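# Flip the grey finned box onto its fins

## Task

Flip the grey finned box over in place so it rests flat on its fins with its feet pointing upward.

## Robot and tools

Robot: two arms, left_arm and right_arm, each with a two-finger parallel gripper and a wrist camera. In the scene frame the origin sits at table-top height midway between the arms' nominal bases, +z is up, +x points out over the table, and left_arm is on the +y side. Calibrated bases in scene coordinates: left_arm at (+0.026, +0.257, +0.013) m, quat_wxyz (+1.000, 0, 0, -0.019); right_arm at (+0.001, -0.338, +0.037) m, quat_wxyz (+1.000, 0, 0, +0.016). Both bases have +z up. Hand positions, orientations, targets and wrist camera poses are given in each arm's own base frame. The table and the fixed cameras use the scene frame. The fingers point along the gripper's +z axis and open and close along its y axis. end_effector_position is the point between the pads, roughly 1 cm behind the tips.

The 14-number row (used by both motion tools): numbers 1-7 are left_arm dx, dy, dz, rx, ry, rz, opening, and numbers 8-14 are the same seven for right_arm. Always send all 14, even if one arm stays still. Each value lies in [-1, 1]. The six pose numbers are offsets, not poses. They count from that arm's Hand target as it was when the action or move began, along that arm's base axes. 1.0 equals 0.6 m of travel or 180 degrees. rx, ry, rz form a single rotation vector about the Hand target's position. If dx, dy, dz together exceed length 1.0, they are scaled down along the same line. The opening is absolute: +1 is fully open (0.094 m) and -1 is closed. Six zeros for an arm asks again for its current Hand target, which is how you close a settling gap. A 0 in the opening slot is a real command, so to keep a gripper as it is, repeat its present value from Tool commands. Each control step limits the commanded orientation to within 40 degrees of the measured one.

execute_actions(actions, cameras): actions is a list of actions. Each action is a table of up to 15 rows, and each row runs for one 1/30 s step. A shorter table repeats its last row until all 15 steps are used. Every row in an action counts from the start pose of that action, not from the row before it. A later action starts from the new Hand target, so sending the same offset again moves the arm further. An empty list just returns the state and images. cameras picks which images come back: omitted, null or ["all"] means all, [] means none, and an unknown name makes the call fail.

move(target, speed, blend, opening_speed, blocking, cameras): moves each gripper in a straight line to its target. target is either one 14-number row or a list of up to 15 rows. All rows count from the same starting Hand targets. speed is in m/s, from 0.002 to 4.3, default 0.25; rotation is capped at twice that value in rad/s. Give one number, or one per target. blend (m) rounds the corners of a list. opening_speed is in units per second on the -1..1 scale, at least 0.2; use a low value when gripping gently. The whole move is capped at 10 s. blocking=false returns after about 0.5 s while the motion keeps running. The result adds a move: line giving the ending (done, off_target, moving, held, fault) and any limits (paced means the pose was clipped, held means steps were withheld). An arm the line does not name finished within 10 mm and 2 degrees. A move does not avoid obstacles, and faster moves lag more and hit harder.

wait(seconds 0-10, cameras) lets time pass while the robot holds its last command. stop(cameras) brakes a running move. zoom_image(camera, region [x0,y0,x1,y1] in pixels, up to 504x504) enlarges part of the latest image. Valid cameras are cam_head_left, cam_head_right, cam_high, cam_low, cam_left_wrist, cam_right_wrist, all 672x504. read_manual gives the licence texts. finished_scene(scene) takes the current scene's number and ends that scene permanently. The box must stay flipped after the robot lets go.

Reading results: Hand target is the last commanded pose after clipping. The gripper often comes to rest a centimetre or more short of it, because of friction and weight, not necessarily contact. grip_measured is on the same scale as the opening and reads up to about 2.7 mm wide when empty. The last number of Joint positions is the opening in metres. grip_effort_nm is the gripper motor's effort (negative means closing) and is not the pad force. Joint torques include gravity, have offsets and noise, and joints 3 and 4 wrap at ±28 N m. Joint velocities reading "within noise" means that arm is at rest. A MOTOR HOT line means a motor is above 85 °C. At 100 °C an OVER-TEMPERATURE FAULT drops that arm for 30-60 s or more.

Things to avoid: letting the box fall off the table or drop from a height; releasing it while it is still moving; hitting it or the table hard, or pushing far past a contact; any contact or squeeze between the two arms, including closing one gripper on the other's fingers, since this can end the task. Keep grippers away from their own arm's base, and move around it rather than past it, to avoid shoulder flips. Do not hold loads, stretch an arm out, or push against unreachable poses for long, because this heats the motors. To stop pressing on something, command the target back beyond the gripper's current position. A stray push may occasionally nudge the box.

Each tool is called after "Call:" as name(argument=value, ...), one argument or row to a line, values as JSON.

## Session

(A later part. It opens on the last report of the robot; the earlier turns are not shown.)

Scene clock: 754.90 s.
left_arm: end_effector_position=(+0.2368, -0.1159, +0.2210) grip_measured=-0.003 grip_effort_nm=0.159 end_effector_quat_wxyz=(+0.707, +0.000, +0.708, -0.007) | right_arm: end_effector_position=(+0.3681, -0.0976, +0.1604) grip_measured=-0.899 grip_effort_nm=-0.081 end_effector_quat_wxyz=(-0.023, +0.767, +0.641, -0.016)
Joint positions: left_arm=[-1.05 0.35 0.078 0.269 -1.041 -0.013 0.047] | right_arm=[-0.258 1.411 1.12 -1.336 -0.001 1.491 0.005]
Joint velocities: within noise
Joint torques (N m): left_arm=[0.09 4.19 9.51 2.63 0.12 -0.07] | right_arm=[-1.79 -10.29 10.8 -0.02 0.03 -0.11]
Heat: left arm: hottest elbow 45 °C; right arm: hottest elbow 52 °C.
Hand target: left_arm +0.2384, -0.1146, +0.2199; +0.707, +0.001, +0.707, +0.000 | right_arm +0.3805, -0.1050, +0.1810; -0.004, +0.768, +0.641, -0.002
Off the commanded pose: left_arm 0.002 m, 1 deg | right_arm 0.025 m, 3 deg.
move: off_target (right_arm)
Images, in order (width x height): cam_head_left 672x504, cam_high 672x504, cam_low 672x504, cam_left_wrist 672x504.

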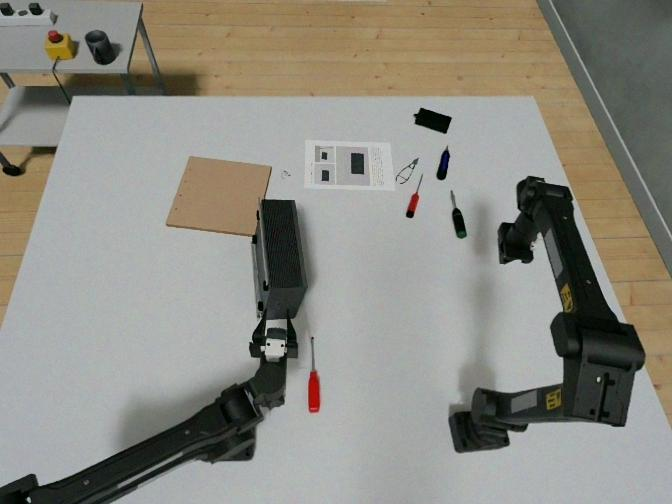

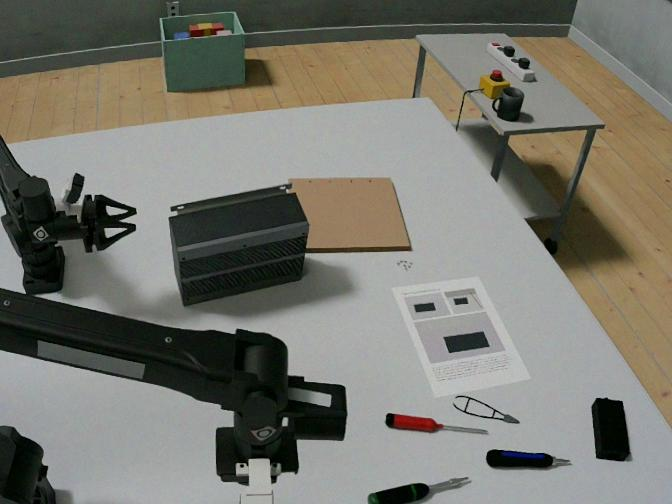

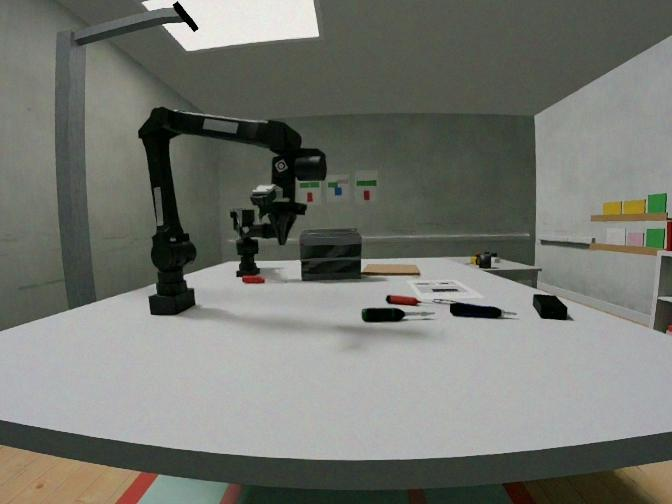

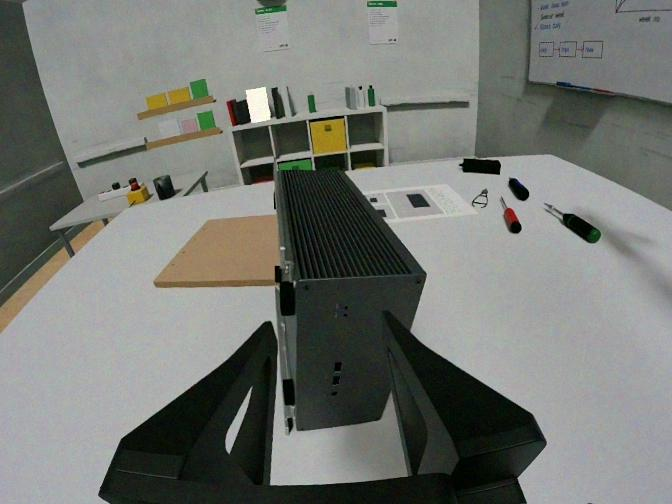

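Call:
move(
  target=[
    [0,0.05,-0.01,0.064,0,0,0.0, 0,0,0,0,0,0,-0.9],
    [0.085,0.05,-0.01,0.064,0,0,0.0, 0,0,0,0,0,0,-0.9],
  ],
  speed=0.12,
  cameras=["cam_left_wrist","cam_high"],
)

Call:
zoom_image(
  camera="cam_left_wrist",
  region=[230, 180, 440, 390],
)

Scene clock: 788.40 s.
left_arm: end_effector_position=(+0.2827, -0.0832, +0.1957) grip_measured=-0.003 grip_effort_nm=0.159 end_effector_quat_wxyz=(+0.693, +0.078, +0.713, +0.070) | right_arm: end_effector_position=(+0.3681, -0.0976, +0.1611) grip_measured=-0.899 grip_effort_nm=-0.085 end_effector_quat_wxyz=(-0.022, +0.767, +0.641, -0.015)
Joint positions: left_arm=[-0.632 0.485 0.043 0.404 -0.623 0.189 0.047] | right_arm=[-0.258 1.409 1.12 -1.336 -0.001 1.491 0.005]
Joint velocities: within noise
Joint torques (N m): left_arm=[0.03 3.25 11.82 3.03 0.14 -0.1] | right_arm=[-1.49 -10.87 10.81 0.09 0.01 -0.08]
Heat: left arm: hottest elbow 46 °C; right arm: hottest elbow 49 °C.
Hand target: left_arm +0.2894, -0.0845, +0.2137; +0.704, +0.072, +0.703, +0.070 | right_arm +0.3805, -0.1050, +0.1811; -0.004, +0.768, +0.641, -0.001
Off the commanded pose: left_arm 0.019 m, 2 deg | right_arm 0.025 m, 3 deg.
move: off_target (left_arm, right_arm)
Images, in order (width x height): cam_high 672x504, cam_left_wrist 672x504.

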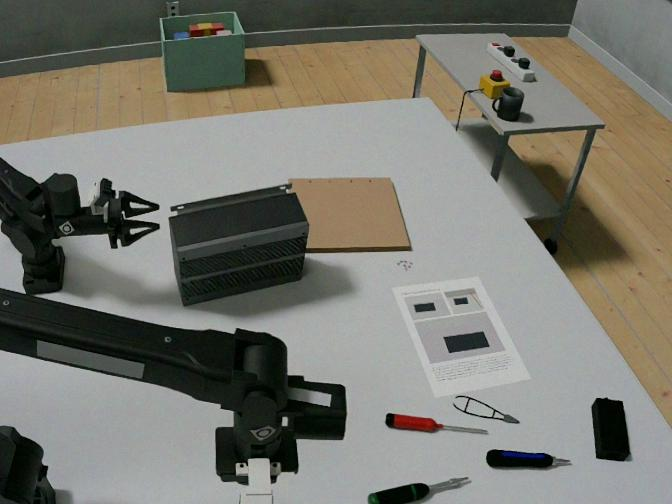

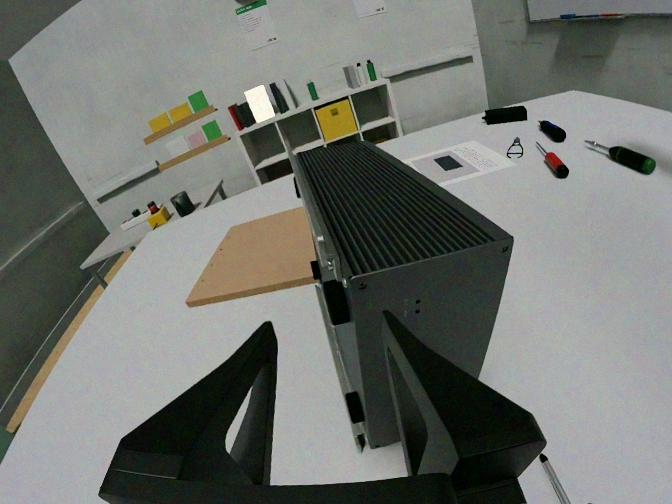

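Scaled by 2.400 from the camera's 672x504 image, which has a finer 960x720 frame.

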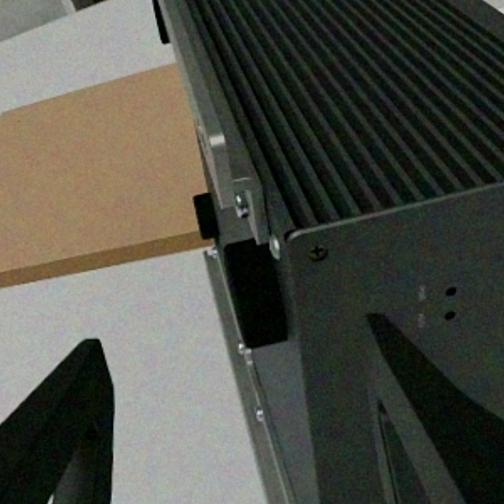

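Call:
move(
  target=[
    [0,0.005,0.033,0,0,0,0.0, 0,0,0,0,0,0,-0.9],
    [0.04,0.006,0.033,0,0,0,0.0, 0,0,0,0,0,0,-0.9],
  ],
  speed=0.1,
  cameras=["cam_left_wrist"],
)

Call:
zoom_image(
  camera="cam_left_wrist",
  region=[230, 180, 440, 390],
)

Scene clock: 814.43 s.
left_arm: end_effector_position=(+0.3022, -0.0783, +0.2050) grip_measured=-0.003 grip_effort_nm=0.159 end_effector_quat_wxyz=(+0.686, +0.082, +0.719, +0.073) | right_arm: end_effector_position=(+0.3681, -0.0976, +0.1611) grip_measured=-0.899 grip_effort_nm=-0.085 end_effector_quat_wxyz=(-0.022, +0.767, +0.641, -0.015)
Joint positions: left_arm=[-0.53 0.554 0.092 0.406 -0.521 0.193 0.047] | right_arm=[-0.258 1.409 1.12 -1.336 -0.001 1.491 0.005]
Joint velocities: within noise
Joint torques (N m): left_arm=[0.21 2.61 13.2 3.04 0.14 -0.13] | right_arm=[-1.49 -10.34 10.7 0.12 0.04 -0.11]
Heat: left arm: hottest elbow 47 °C; right arm: hottest elbow 50 °C.
Hand target: left_arm +0.3134, -0.0810, +0.2337; +0.704, +0.072, +0.703, +0.070 | right_arm +0.3805, -0.1050, +0.1811; -0.004, +0.768, +0.641, -0.001
Off the commanded pose: left_arm 0.031 m, 3 deg | right_arm 0.025 m, 3 deg.
move: off_target (left_arm, right_arm)
Images, in order (width x height): cam_left_wrist 672x504.

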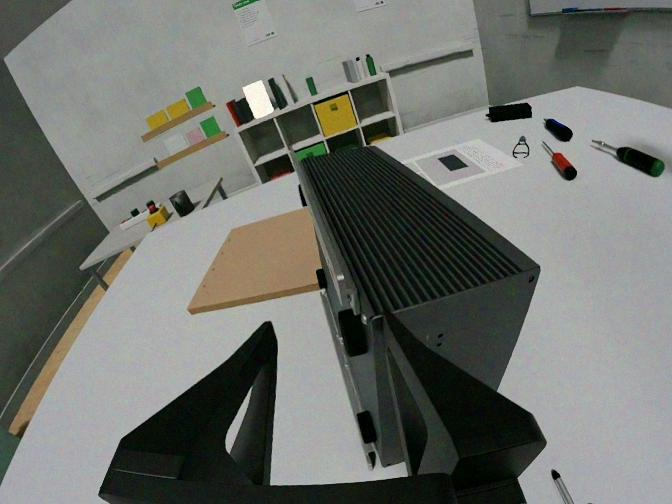

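Scaled by 2.400 from the camera's 672x504 image, which has a finer 960x720 frame.

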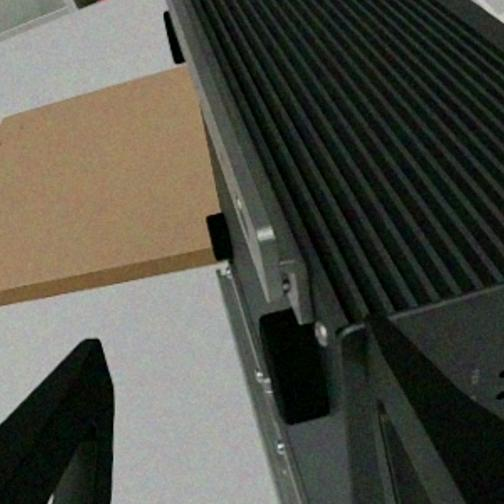

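Call:
move(
  target=[
    [0,-0.013,0.036,0,0,0,0.0, 0,0,0,0,0,0,-0.9],
  ],
  speed=0.1,
  cameras=["cam_left_wrist"],
)

Call:
zoom_image(
  camera="cam_left_wrist",
  region=[230, 180, 440, 390],
)

Scene clock: 824.00 s.
left_arm: end_effector_position=(+0.3073, -0.0831, +0.2315) grip_measured=-0.003 grip_effort_nm=0.164 end_effector_quat_wxyz=(+0.693, +0.074, +0.714, +0.074) | right_arm: end_effector_position=(+0.3681, -0.0976, +0.1611) grip_measured=-0.899 grip_effort_nm=-0.090 end_effector_quat_wxyz=(-0.022, +0.767, +0.641, -0.015)
Joint positions: left_arm=[-0.55 0.536 0.152 0.349 -0.553 0.193 0.047] | right_arm=[-0.258 1.409 1.12 -1.336 -0.001 1.491 0.005]
Joint velocities: within noise
Joint torques (N m): left_arm=[-1.49 1.85 13.05 2.06 -0.08 -0.13] | right_arm=[-1.49 -9.64 10.82 0.08 0.04 -0.09]
Heat: left arm: hottest elbow 47 °C; right arm: hottest elbow 50 °C.
Hand target: left_arm +0.3134, -0.0888, +0.2553; +0.704, +0.072, +0.703, +0.070 | right_arm +0.3805, -0.1050, +0.1811; -0.004, +0.768, +0.641, -0.001
Off the commanded pose: left_arm 0.025 m, 2 deg | right_arm 0.025 m, 3 deg.
move: off_target (left_arm, right_arm)
Images, in order (width x height): cam_left_wrist 672x504.

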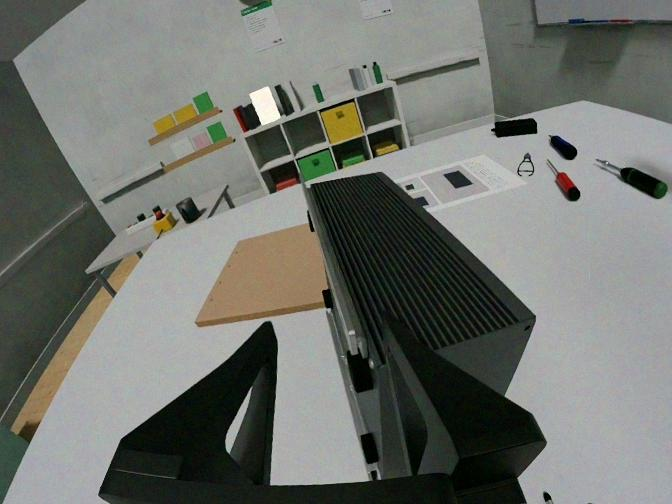

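Scaled by 2.400 from the camera's 672x504 image, which has a finer 960x720 frame.

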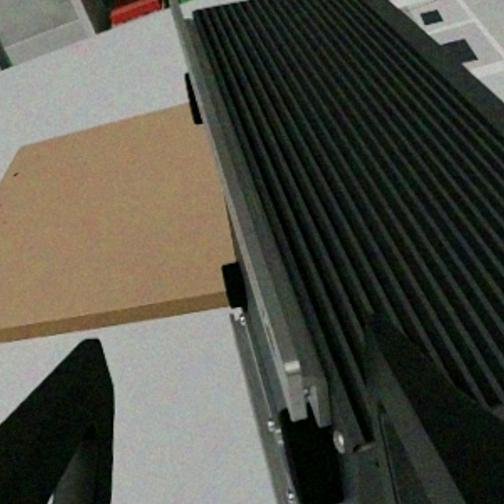

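Call:
move(
  target=[
    [0,-0.02,-0.018,0,0,0,0.0, 0,0,0,0,0,0,-0.9],
  ],
  speed=0.1,
  cameras=["cam_left_wrist"],
)

Call:
zoom_image(
  camera="cam_left_wrist",
  region=[230, 180, 440, 390],
)

Scene clock: 831.90 s.
left_arm: end_effector_position=(+0.3085, -0.0942, +0.2266) grip_measured=-0.003 grip_effort_nm=0.154 end_effector_quat_wxyz=(+0.692, +0.075, +0.714, +0.076) | right_arm: end_effector_position=(+0.3681, -0.0976, +0.1611) grip_measured=-0.899 grip_effort_nm=-0.085 end_effector_quat_wxyz=(-0.022, +0.767, +0.641, -0.015)
Joint positions: left_arm=[-0.606 0.605 0.152 0.416 -0.611 0.193 0.047] | right_arm=[-0.258 1.409 1.12 -1.336 -0.001 1.491 0.005]
Joint velocities: within noise
Joint torques (N m): left_arm=[-1.67 2.61 11.78 2.96 -0.09 -0.13] | right_arm=[-2.02 -10.05 10.91 0.06 0.05 -0.16]
Heat: left arm: hottest elbow 49 °C; right arm: hottest elbow 50 °C.
Hand target: left_arm +0.3134, -0.1008, +0.2445; +0.704, +0.072, +0.703, +0.070 | right_arm +0.3805, -0.1050, +0.1811; -0.004, +0.768, +0.641, -0.001
Off the commanded pose: left_arm 0.020 m, 2 deg | right_arm 0.025 m, 3 deg.
move: off_target (left_arm, right_arm)
Images, in order (width x height): cam_left_wrist 672x504.

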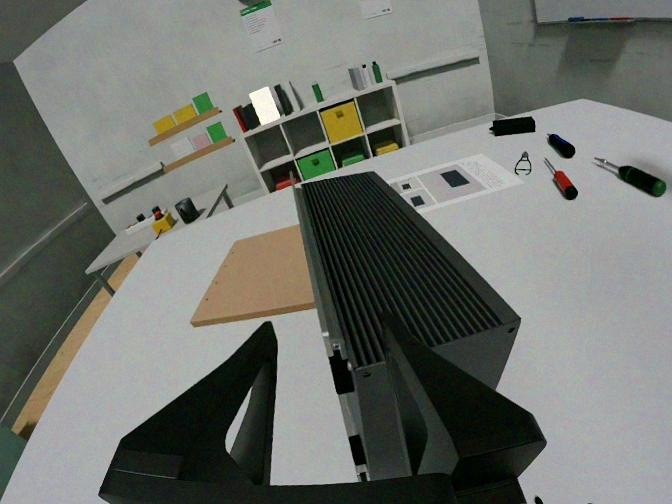

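Scaled by 2.400 from the camera's 672x504 image, which has a finer 960x720 frame.

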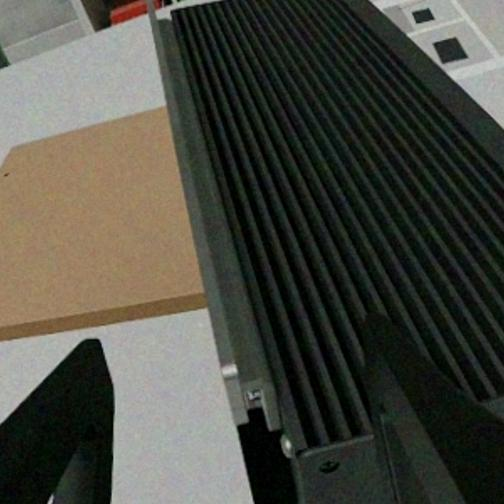

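Call:
move(
  target=[
    [0,0.0,-0.013,0,0,0.02,0.0, 0,0,0,0,0,0,-0.9],
    [0.034,0.0,-0.013,0,0,0.02,0.0, 0,0,0,0,0,0,-0.9],
  ],
  speed=0.08,
  cameras=["cam_left_wrist","cam_high"],
)

Call:
zoom_image(
  camera="cam_left_wrist",
  region=[230, 220, 440, 430],
)

Call:
zoom_image(
  camera="cam_high",
  region=[60, 150, 220, 310],
)

Scene clock: 851.93 s.
left_arm: end_effector_position=(+0.3234, -0.0983, +0.2177) grip_measured=-0.003 grip_effort_nm=0.159 end_effector_quat_wxyz=(+0.690, +0.059, +0.715, +0.093) | right_arm: end_effector_position=(+0.3681, -0.0976, +0.1611) grip_measured=-0.899 grip_effort_nm=-0.090 end_effector_quat_wxyz=(-0.022, +0.767, +0.641, -0.015)
Joint positions: left_arm=[-0.613 0.772 0.166 0.569 -0.664 0.193 0.047] | right_arm=[-0.258 1.409 1.12 -1.336 -0.001 1.491 0.005]
Joint velocities: within noise
Joint torques (N m): left_arm=[0.09 1.44 11.73 2.74 0.1 -0.13] | right_arm=[-1.08 -10.7 10.71 0.1 0.05 -0.11]
Heat: left arm: hottest elbow 51 °C; right arm: hottest elbow 50 °C.
Hand target: left_arm +0.3338, -0.1008, +0.2367; +0.701, +0.050, +0.705, +0.093 | right_arm +0.3805, -0.1050, +0.1811; -0.004, +0.768, +0.641, -0.001
Off the commanded pose: left_arm 0.022 m, 2 deg | right_arm 0.025 m, 3 deg.
move: off_target (left_arm, right_arm)
Images, in order (width x height): cam_high 672x504, cam_left_wrist 672x504.

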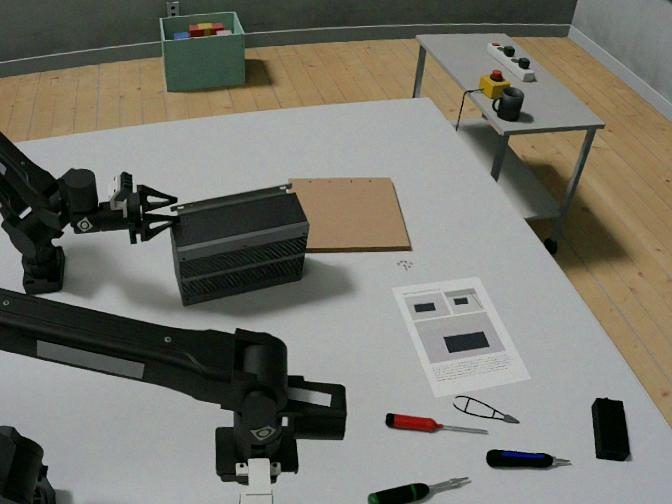

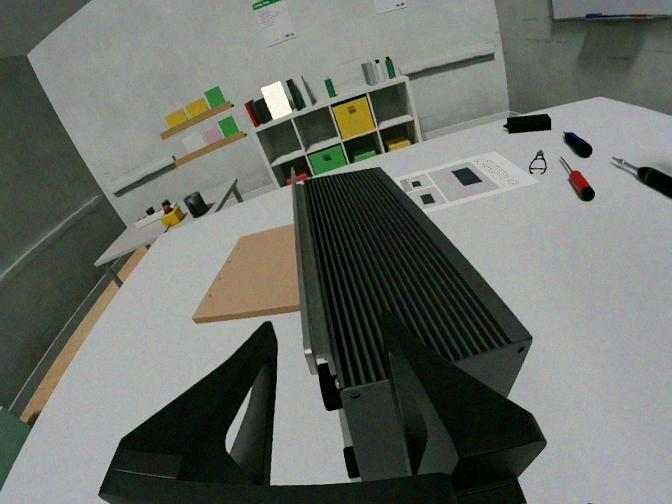

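Scaled by 2.400 from the camera's 672x504 image, which has a finer 960x720 frame.

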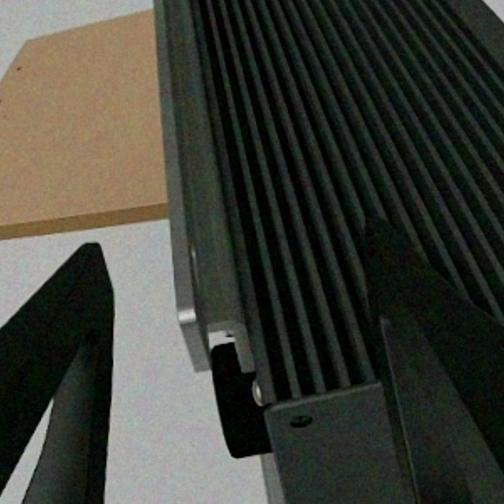

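Scaled by 3.150.

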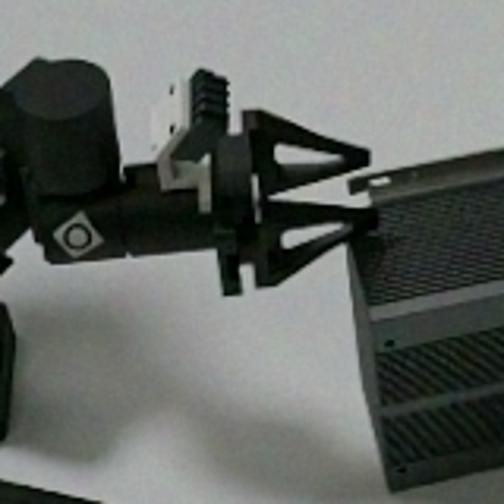

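Call:
move(
  target=[0.013,0.011,-0.007,0,0,0,0.0, 0,0,0,0,0,0,-0.9],
  speed=0.08,
  cameras=["cam_left_wrist","cam_high"],
)

Call:
zoom_image(
  camera="cam_left_wrist",
  region=[230, 250, 440, 460],
)

Call:
zoom_image(
  camera="cam_high",
  region=[90, 150, 220, 280],
)

Scene clock: 861.40 s.
left_arm: end_effector_position=(+0.3323, -0.0938, +0.2210) grip_measured=-0.003 grip_effort_nm=0.159 end_effector_quat_wxyz=(+0.697, +0.055, +0.710, +0.088) | right_arm: end_effector_position=(+0.3681, -0.0976, +0.1611) grip_measured=-0.899 grip_effort_nm=-0.081 end_effector_quat_wxyz=(-0.022, +0.767, +0.641, -0.015)
Joint positions: left_arm=[-0.564 0.804 0.172 0.614 -0.613 0.193 0.047] | right_arm=[-0.258 1.409 1.12 -1.336 -0.001 1.491 0.005]
Joint velocities: within noise
Joint torques (N m): left_arm=[0.38 1.49 11 2.44 0.05 -0.13] | right_arm=[-1.79 -10.11 10.78 0.1 0.05 -0.12]
Heat: left arm: hottest elbow 50 °C; right arm: hottest elbow 50 °C.
Hand target: left_arm +0.3416, -0.0941, +0.2323; +0.701, +0.050, +0.705, +0.093 | right_arm +0.3805, -0.1050, +0.1811; -0.004, +0.768, +0.641, -0.001
Off the commanded pose: left_arm 0.015 m, 1 deg | right_arm 0.025 m, 3 deg.
move: off_target (left_arm, right_arm)
Images, in order (width x height): cam_high 672x504, cam_left_wrist 672x504.

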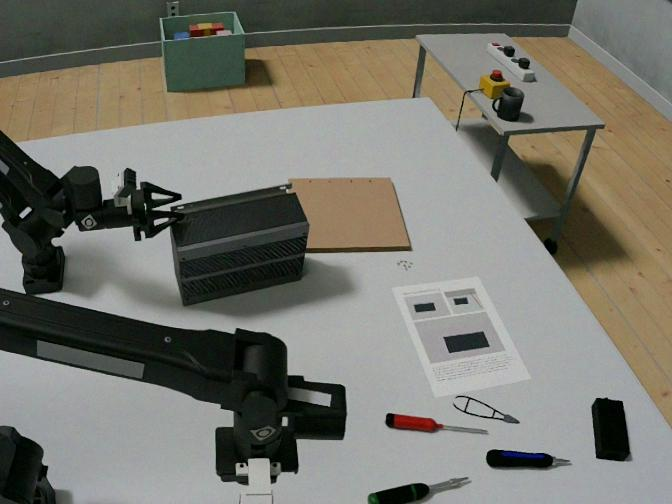

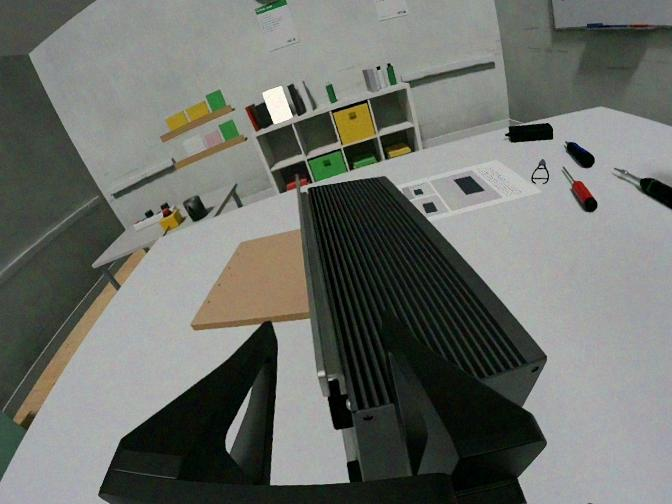

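Scaled by 2.400 from the camera's 672x504 image, which has a finer 960x720 frame.

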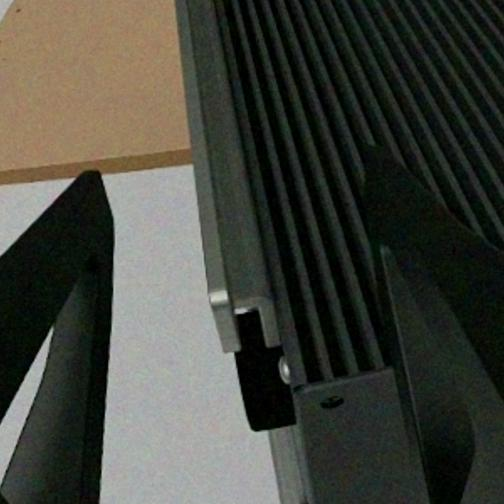

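Scaled by 3.877.

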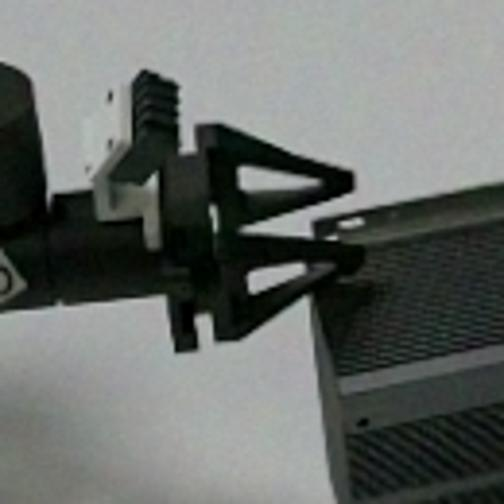

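Call:
move(
  target=[
    [0.0,0.006,-0.018,0,0,0,0.0, 0,0,0,0,0,0,-0.9],
    [0.0,0.006,-0.018,0,0,0,-1, 0,0,0,0,0,0,-0.9],
  ],
  speed=0.06,
  opening_speed=0.7,
  cameras=["cam_left_wrist","cam_high"],
)

Call:
zoom_image(
  camera="cam_left_wrist",
  region=[230, 250, 440, 460],
)

Call:
zoom_image(
  camera="cam_high",
  region=[90, 150, 220, 280],
)

Scene clock: 873.57 s.
left_arm: end_effector_position=(+0.3376, -0.0890, +0.2240) grip_measured=-0.948 grip_effort_nm=-0.960 end_effector_quat_wxyz=(+0.706, +0.042, +0.702, +0.088) | right_arm: end_effector_position=(+0.3681, -0.0976, +0.1611) grip_measured=-0.899 grip_effort_nm=-0.085 end_effector_quat_wxyz=(-0.022, +0.767, +0.641, -0.015)
Joint positions: left_arm=[-0.54 0.842 0.172 0.684 -0.604 0.193 0.002] | right_arm=[-0.258 1.409 1.12 -1.336 -0.001 1.491 0.005]
Joint velocities: within noise
Joint torques (N m): left_arm=[-0.09 1.14 9.03 2.15 0.39 -0.12] | right_arm=[-1.55 -10.46 10.77 0.03 0.04 -0.12]
Heat: left arm: hottest elbow 49 °C; right arm: hottest elbow 50 °C.
Hand target: left_arm +0.3416, -0.0905, +0.2216; +0.701, +0.050, +0.705, +0.093 | right_arm +0.3805, -0.1050, +0.1811; -0.004, +0.768, +0.641, -0.001
Off the commanded pose: left_arm 0.005 m, 1 deg | right_arm 0.025 m, 3 deg.
move: off_target (right_arm)
Images, in order (width x height): cam_high 672x504, cam_left_wrist 672x504.

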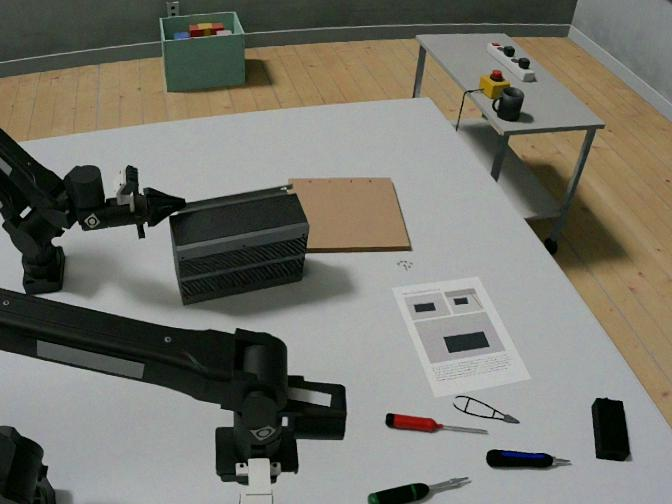

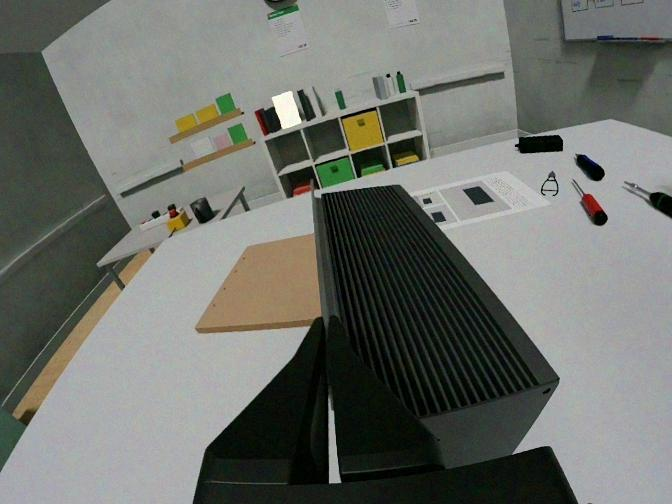

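Scaled by 2.400 from the camera's 672x504 image, which has a finer 960x720 frame.

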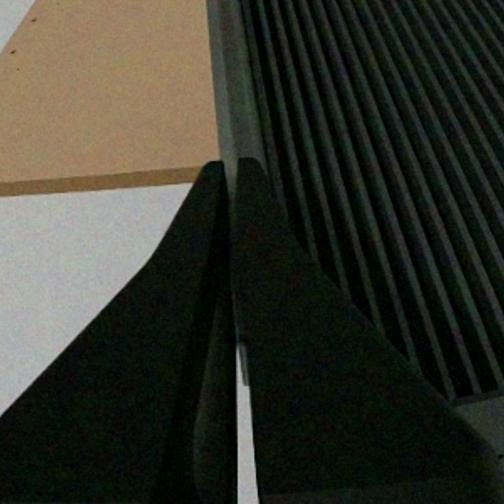

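Scaled by 3.877.

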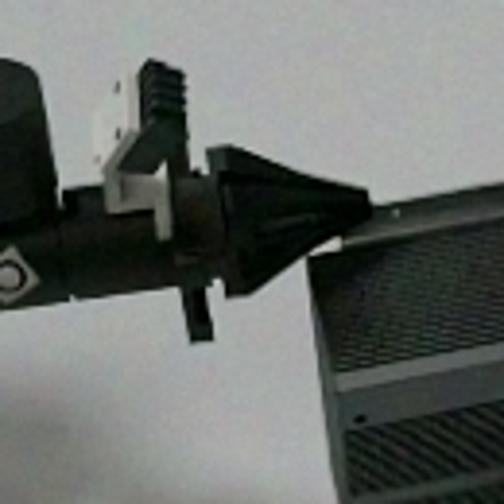

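Call:
move(
  target=[
    [0.008,-0.121,0.015,0.102,0.008,0,-1, 0,0,0,0,0,0,-0.9],
    [0.015,-0.217,-0.005,0.186,0.014,0,-1, 0,0,0,0,0,0,-0.9],
  ],
  speed=0.07,
  cameras=["cam_left_wrist","cam_high","cam_low"],
)

Call:
zoom_image(
  camera="cam_low",
  region=[220, 190, 410, 310],
)

Scene clock: 888.93 s.
left_arm: end_effector_position=(+0.3378, -0.2265, +0.1975) grip_measured=-0.955 grip_effort_nm=-1.009 end_effector_quat_wxyz=(+0.631, +0.291, +0.663, +0.278) | right_arm: end_effector_position=(+0.3681, -0.0976, +0.1611) grip_measured=-0.899 grip_effort_nm=-0.085 end_effector_quat_wxyz=(-0.022, +0.767, +0.641, -0.015)
Joint positions: left_arm=[-0.937 1.258 0.358 0.816 -0.937 0.761 0.002] | right_arm=[-0.258 1.409 1.12 -1.336 -0.001 1.491 0.005]
Joint velocities: within noise
Joint torques (N m): left_arm=[1.26 -5.13 9.7 3.38 -1.54 -0.18] | right_arm=[-1.55 -10.75 10.74 0.12 0.08 -0.18]
Heat: left arm: hottest elbow 49 °C; right arm: hottest elbow 50 °C.
Hand target: left_arm +0.3506, -0.2208, +0.2186; +0.642, +0.252, +0.664, +0.291 | right_arm +0.3805, -0.1050, +0.1810; -0.004, +0.768, +0.641, -0.001
Off the commanded pose: left_arm 0.025 m, 5 deg | right_arm 0.025 m, 3 deg.
move: off_target (left_arm, right_arm)
Images, in order (width x height): cam_high 672x504, cam_low 672x504, cam_left_wrist 672x504.

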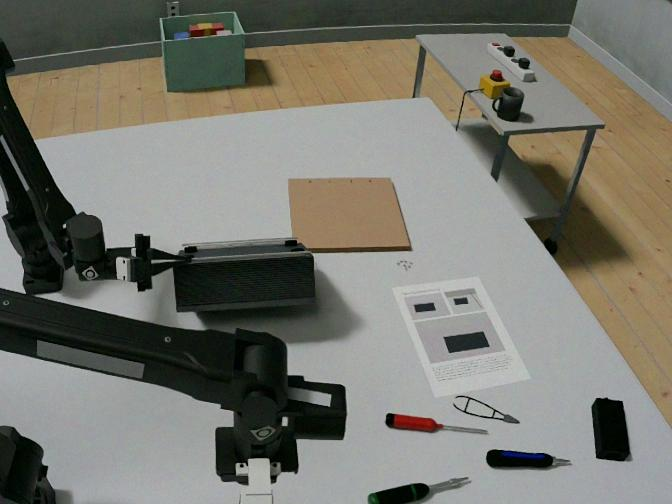

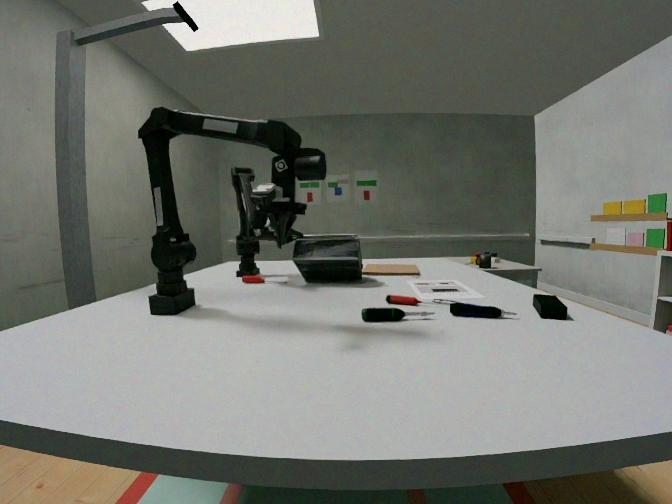

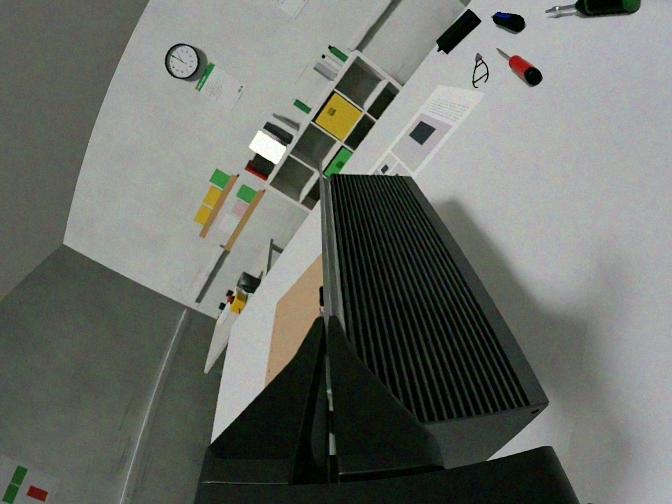

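Scaled by 2.653.

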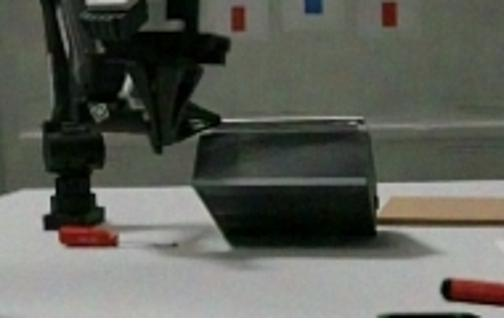

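Call:
move(
  target=[
    [0.006,-0.088,-0.045,0.083,0.006,0,-1, 0,0,0,0,0,0,-0.9],
    [0.01,-0.161,-0.111,0.166,0.012,0,-1, 0,0,0,0,0,0,-0.9],
    [0.014,-0.21,-0.18,0.24,0.018,0,-1, 0,0,0,0,0,0,-0.9],
  ],
  speed=0.065,
  cameras=["cam_left_wrist","cam_high","cam_low"],
)

Call:
zoom_image(
  camera="cam_low",
  region=[220, 190, 410, 310],
)

Scene clock: 902.80 s.
left_arm: end_effector_position=(+0.3506, -0.3228, +0.0899) grip_measured=-0.955 grip_effort_nm=-1.009 end_effector_quat_wxyz=(+0.463, +0.489, +0.536, +0.509) | right_arm: end_effector_position=(+0.3681, -0.0976, +0.1611) grip_measured=-0.899 grip_effort_nm=-0.085 end_effector_quat_wxyz=(-0.022, +0.767, +0.641, -0.015)
Joint positions: left_arm=[-1.082 1.863 0.595 1.132 -1.171 1.448 0.002] | right_arm=[-0.258 1.409 1.12 -1.336 -0.001 1.491 0.005]
Joint velocities: within noise
Joint torques (N m): left_arm=[-1.44 -11.58 8.31 3.25 0.32 0.28] | right_arm=[-1.73 -10.11 10.69 0.03 0.04 -0.15]
Heat: left arm: hottest elbow 48 °C; right arm: hottest elbow 51 °C.
Hand target: left_arm +0.3591, -0.3468, +0.1106; +0.486, +0.478, +0.527, +0.508 | right_arm +0.3805, -0.1050, +0.1810; -0.004, +0.768, +0.641, -0.001
Off the commanded pose: left_arm 0.033 m, 3 deg | right_arm 0.025 m, 3 deg.
move: off_target (left_arm, right_arm)
Images, in order (width x height): cam_high 672x504, cam_low 672x504, cam_left_wrist 672x504.

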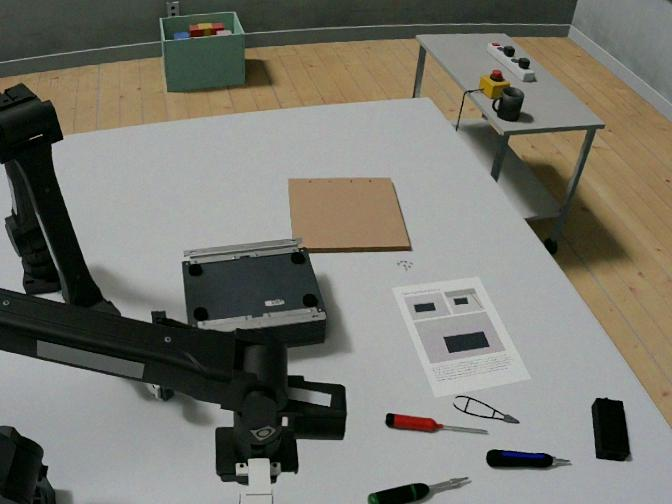

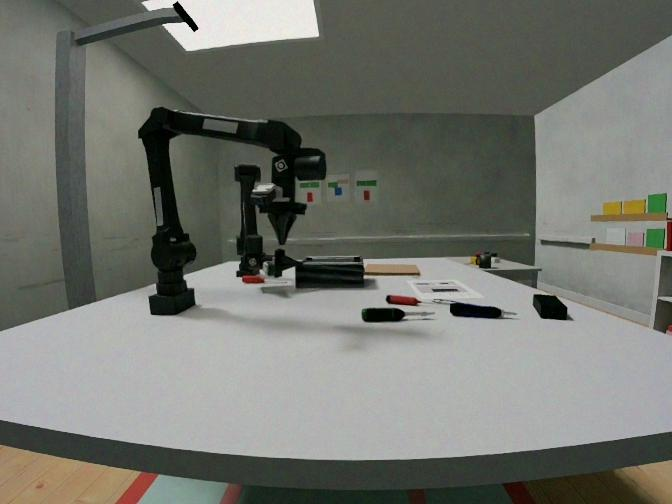

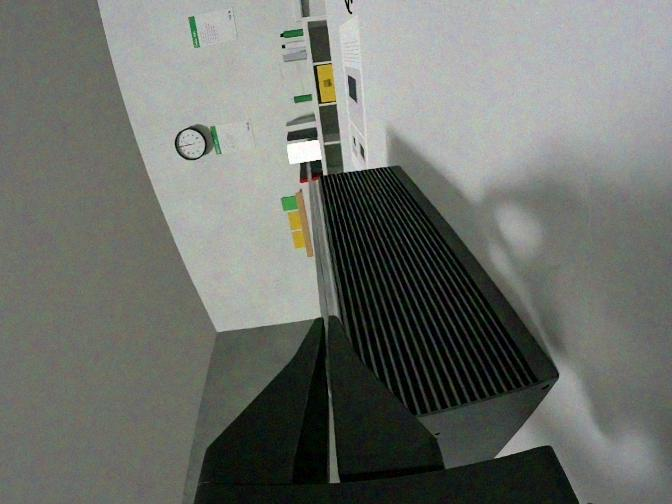

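Scaled by 2.653.

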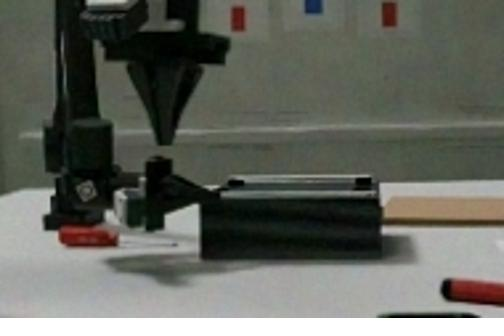

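Call:
move(
  target=[0,-0.01,-0.055,0.02,0,0,-1, 0,0,0,0,0,0,-0.9],
  speed=0.05,
  cameras=["cam_high","cam_low","cam_left_wrist"],
)

Call:
zoom_image(
  camera="cam_low",
  region=[240, 220, 400, 310],
)

Call:
zoom_image(
  camera="cam_left_wrist",
  region=[250, 150, 600, 500],
)

Scene clock: 910.80 s.
left_arm: end_effector_position=(+0.3553, -0.3283, +0.0877) grip_measured=-0.955 grip_effort_nm=-1.009 end_effector_quat_wxyz=(+0.465, +0.473, +0.529, +0.530) | right_arm: end_effector_position=(+0.3681, -0.0976, +0.1611) grip_measured=-0.899 grip_effort_nm=-0.081 end_effector_quat_wxyz=(-0.022, +0.767, +0.641, -0.015)
Joint positions: left_arm=[-1.083 1.938 0.631 1.286 -1.203 1.561 0.002] | right_arm=[-0.258 1.409 1.12 -1.336 -0.001 1.491 0.005]
Joint velocities: within noise
Joint torques (N m): left_arm=[-2.02 -8.06 7.19 1.78 1.39 -0.06] | right_arm=[-1.49 -10.4 10.74 -0.01 0.03 -0.16]
Heat: left arm: hottest elbow 48 °C; right arm: hottest elbow 51 °C.
Hand target: left_arm +0.3590, -0.3528, +0.0777; +0.470, +0.493, +0.511, +0.524 | right_arm +0.3805, -0.1050, +0.1810; -0.004, +0.768, +0.641, -0.001
Off the commanded pose: left_arm 0.027 m, 3 deg | right_arm 0.025 m, 3 deg.
move: off_target (left_arm, right_arm)
Images, in order (width x height): cam_high 672x504, cam_low 672x504, cam_left_wrist 672x504.

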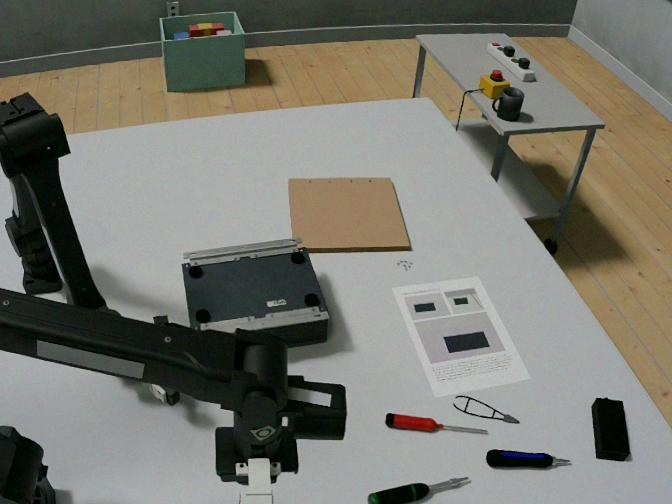

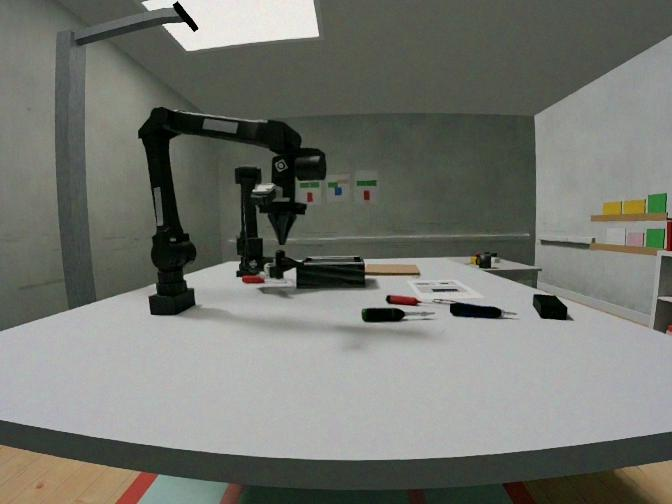

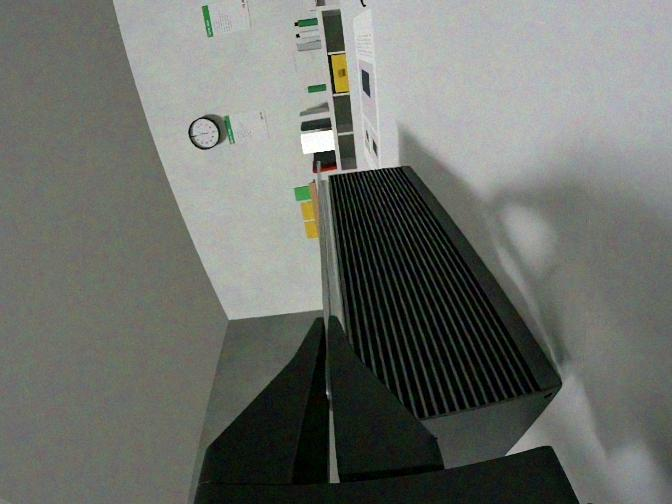

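Scaled by 3.150.

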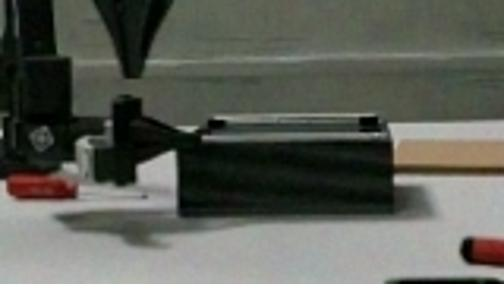

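Scaled by 1.440 from the camera's 672x504 image, which has a finer 960x720 frame.

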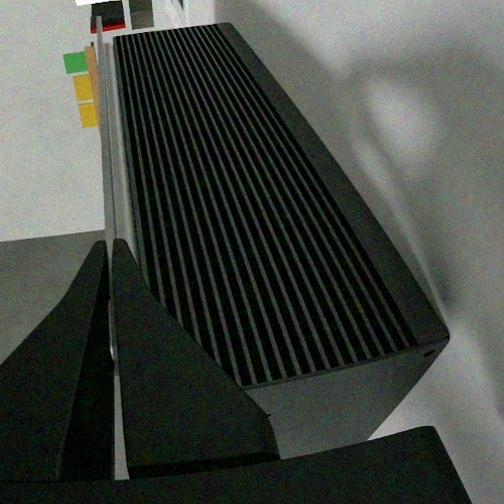

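Call:
move(
  target=[
    [-0.006,0.041,0.012,0,0,0,-1, 0,0,0,0,0,0,-0.9],
    [-0.006,0.041,0.012,0,0,0,0.0, 0,0,0,0,0,0,-0.9],
    [-0.17,0.041,0.015,0,0,0,0.0, 0,0,0,0,0,0,-0.9],
    [-0.2,0.15,0.2,-0.1,0,0,0.0, 0,0,0,0,0,0,-0.9],
  ],
  speed=[0.06,0.06,0.12,0.2],
  opening_speed=0.7,
  cameras=["cam_head_left","cam_high","cam_low"],
)

Call:
zoom_image(
  camera="cam_low",
  region=[240, 220, 400, 310],
)

Call:
zoom_image(
  camera="cam_head_left",
  region=[220, 180, 400, 360],
)

Scene clock: 926.70 s.
left_arm: end_effector_position=(+0.2406, -0.2565, +0.1906) grip_measured=-0.003 grip_effort_nm=0.159 end_effector_quat_wxyz=(+0.533, +0.418, +0.583, +0.449) | right_arm: end_effector_position=(+0.3681, -0.0976, +0.1611) grip_measured=-0.899 grip_effort_nm=-0.085 end_effector_quat_wxyz=(-0.022, +0.767, +0.641, -0.015)
Joint positions: left_arm=[-1.318 1.271 0.348 0.758 -1.393 1.159 0.047] | right_arm=[-0.258 1.409 1.12 -1.336 -0.001 1.491 0.005]
Joint velocities: within noise
Joint torques (N m): left_arm=[-1.55 -5.66 7.65 1.47 0.04 -0.41] | right_arm=[-1.38 -10.46 10.84 -0.12 0.1 -0.15]
Heat: left arm: hottest elbow 46 °C; right arm: hottest elbow 51 °C.
Hand target: left_arm +0.2390, -0.2628, +0.1977; +0.542, +0.413, +0.587, +0.437 | right_arm +0.3805, -0.1050, +0.1810; -0.004, +0.768, +0.641, -0.001
Off the commanded pose: left_arm 0.010 m, 2 deg | right_arm 0.025 m, 3 deg.
move: off_target (right_arm)
Images, in order (width x height): cam_head_left 672x504, cam_high 672x504, cam_low 672x504.

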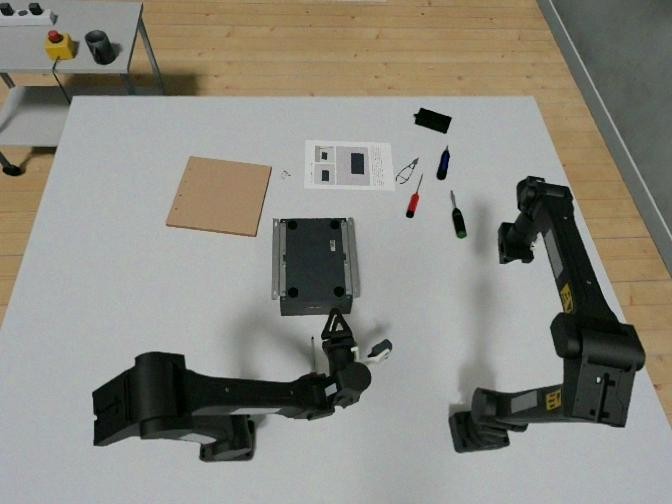

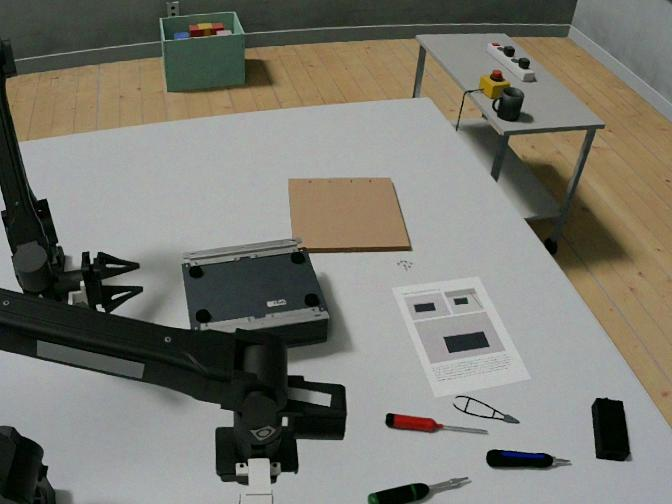

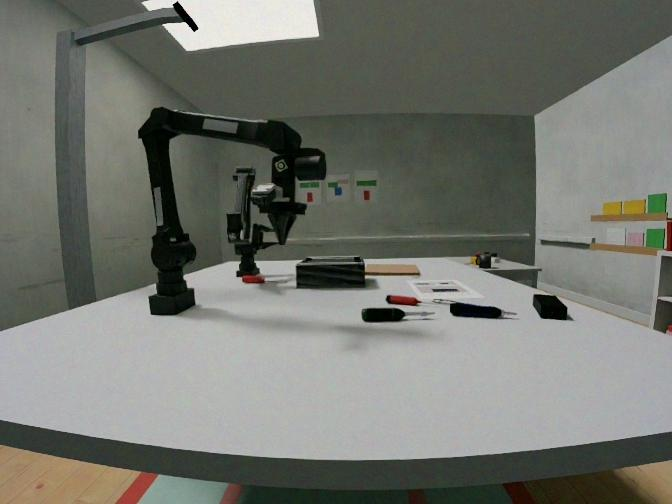

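Scaled by 3.150.

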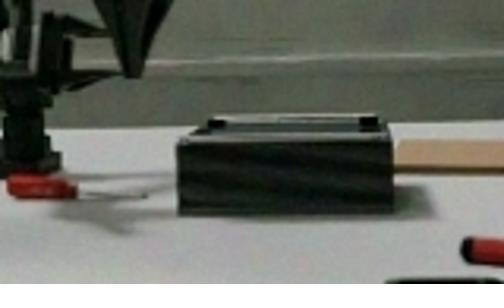

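Scaled by 2.800.

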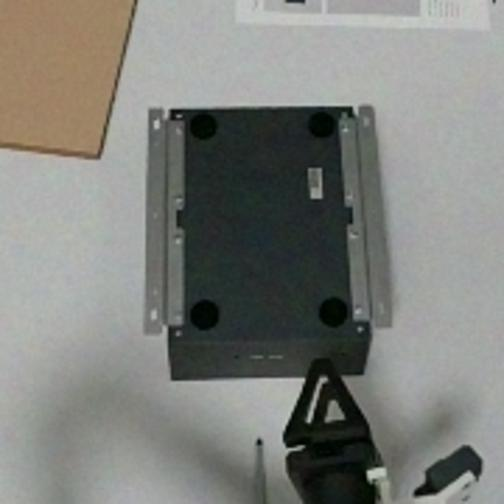

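Call:
finished_scene(
  scene=2,
)

The scene is finished: the task was done.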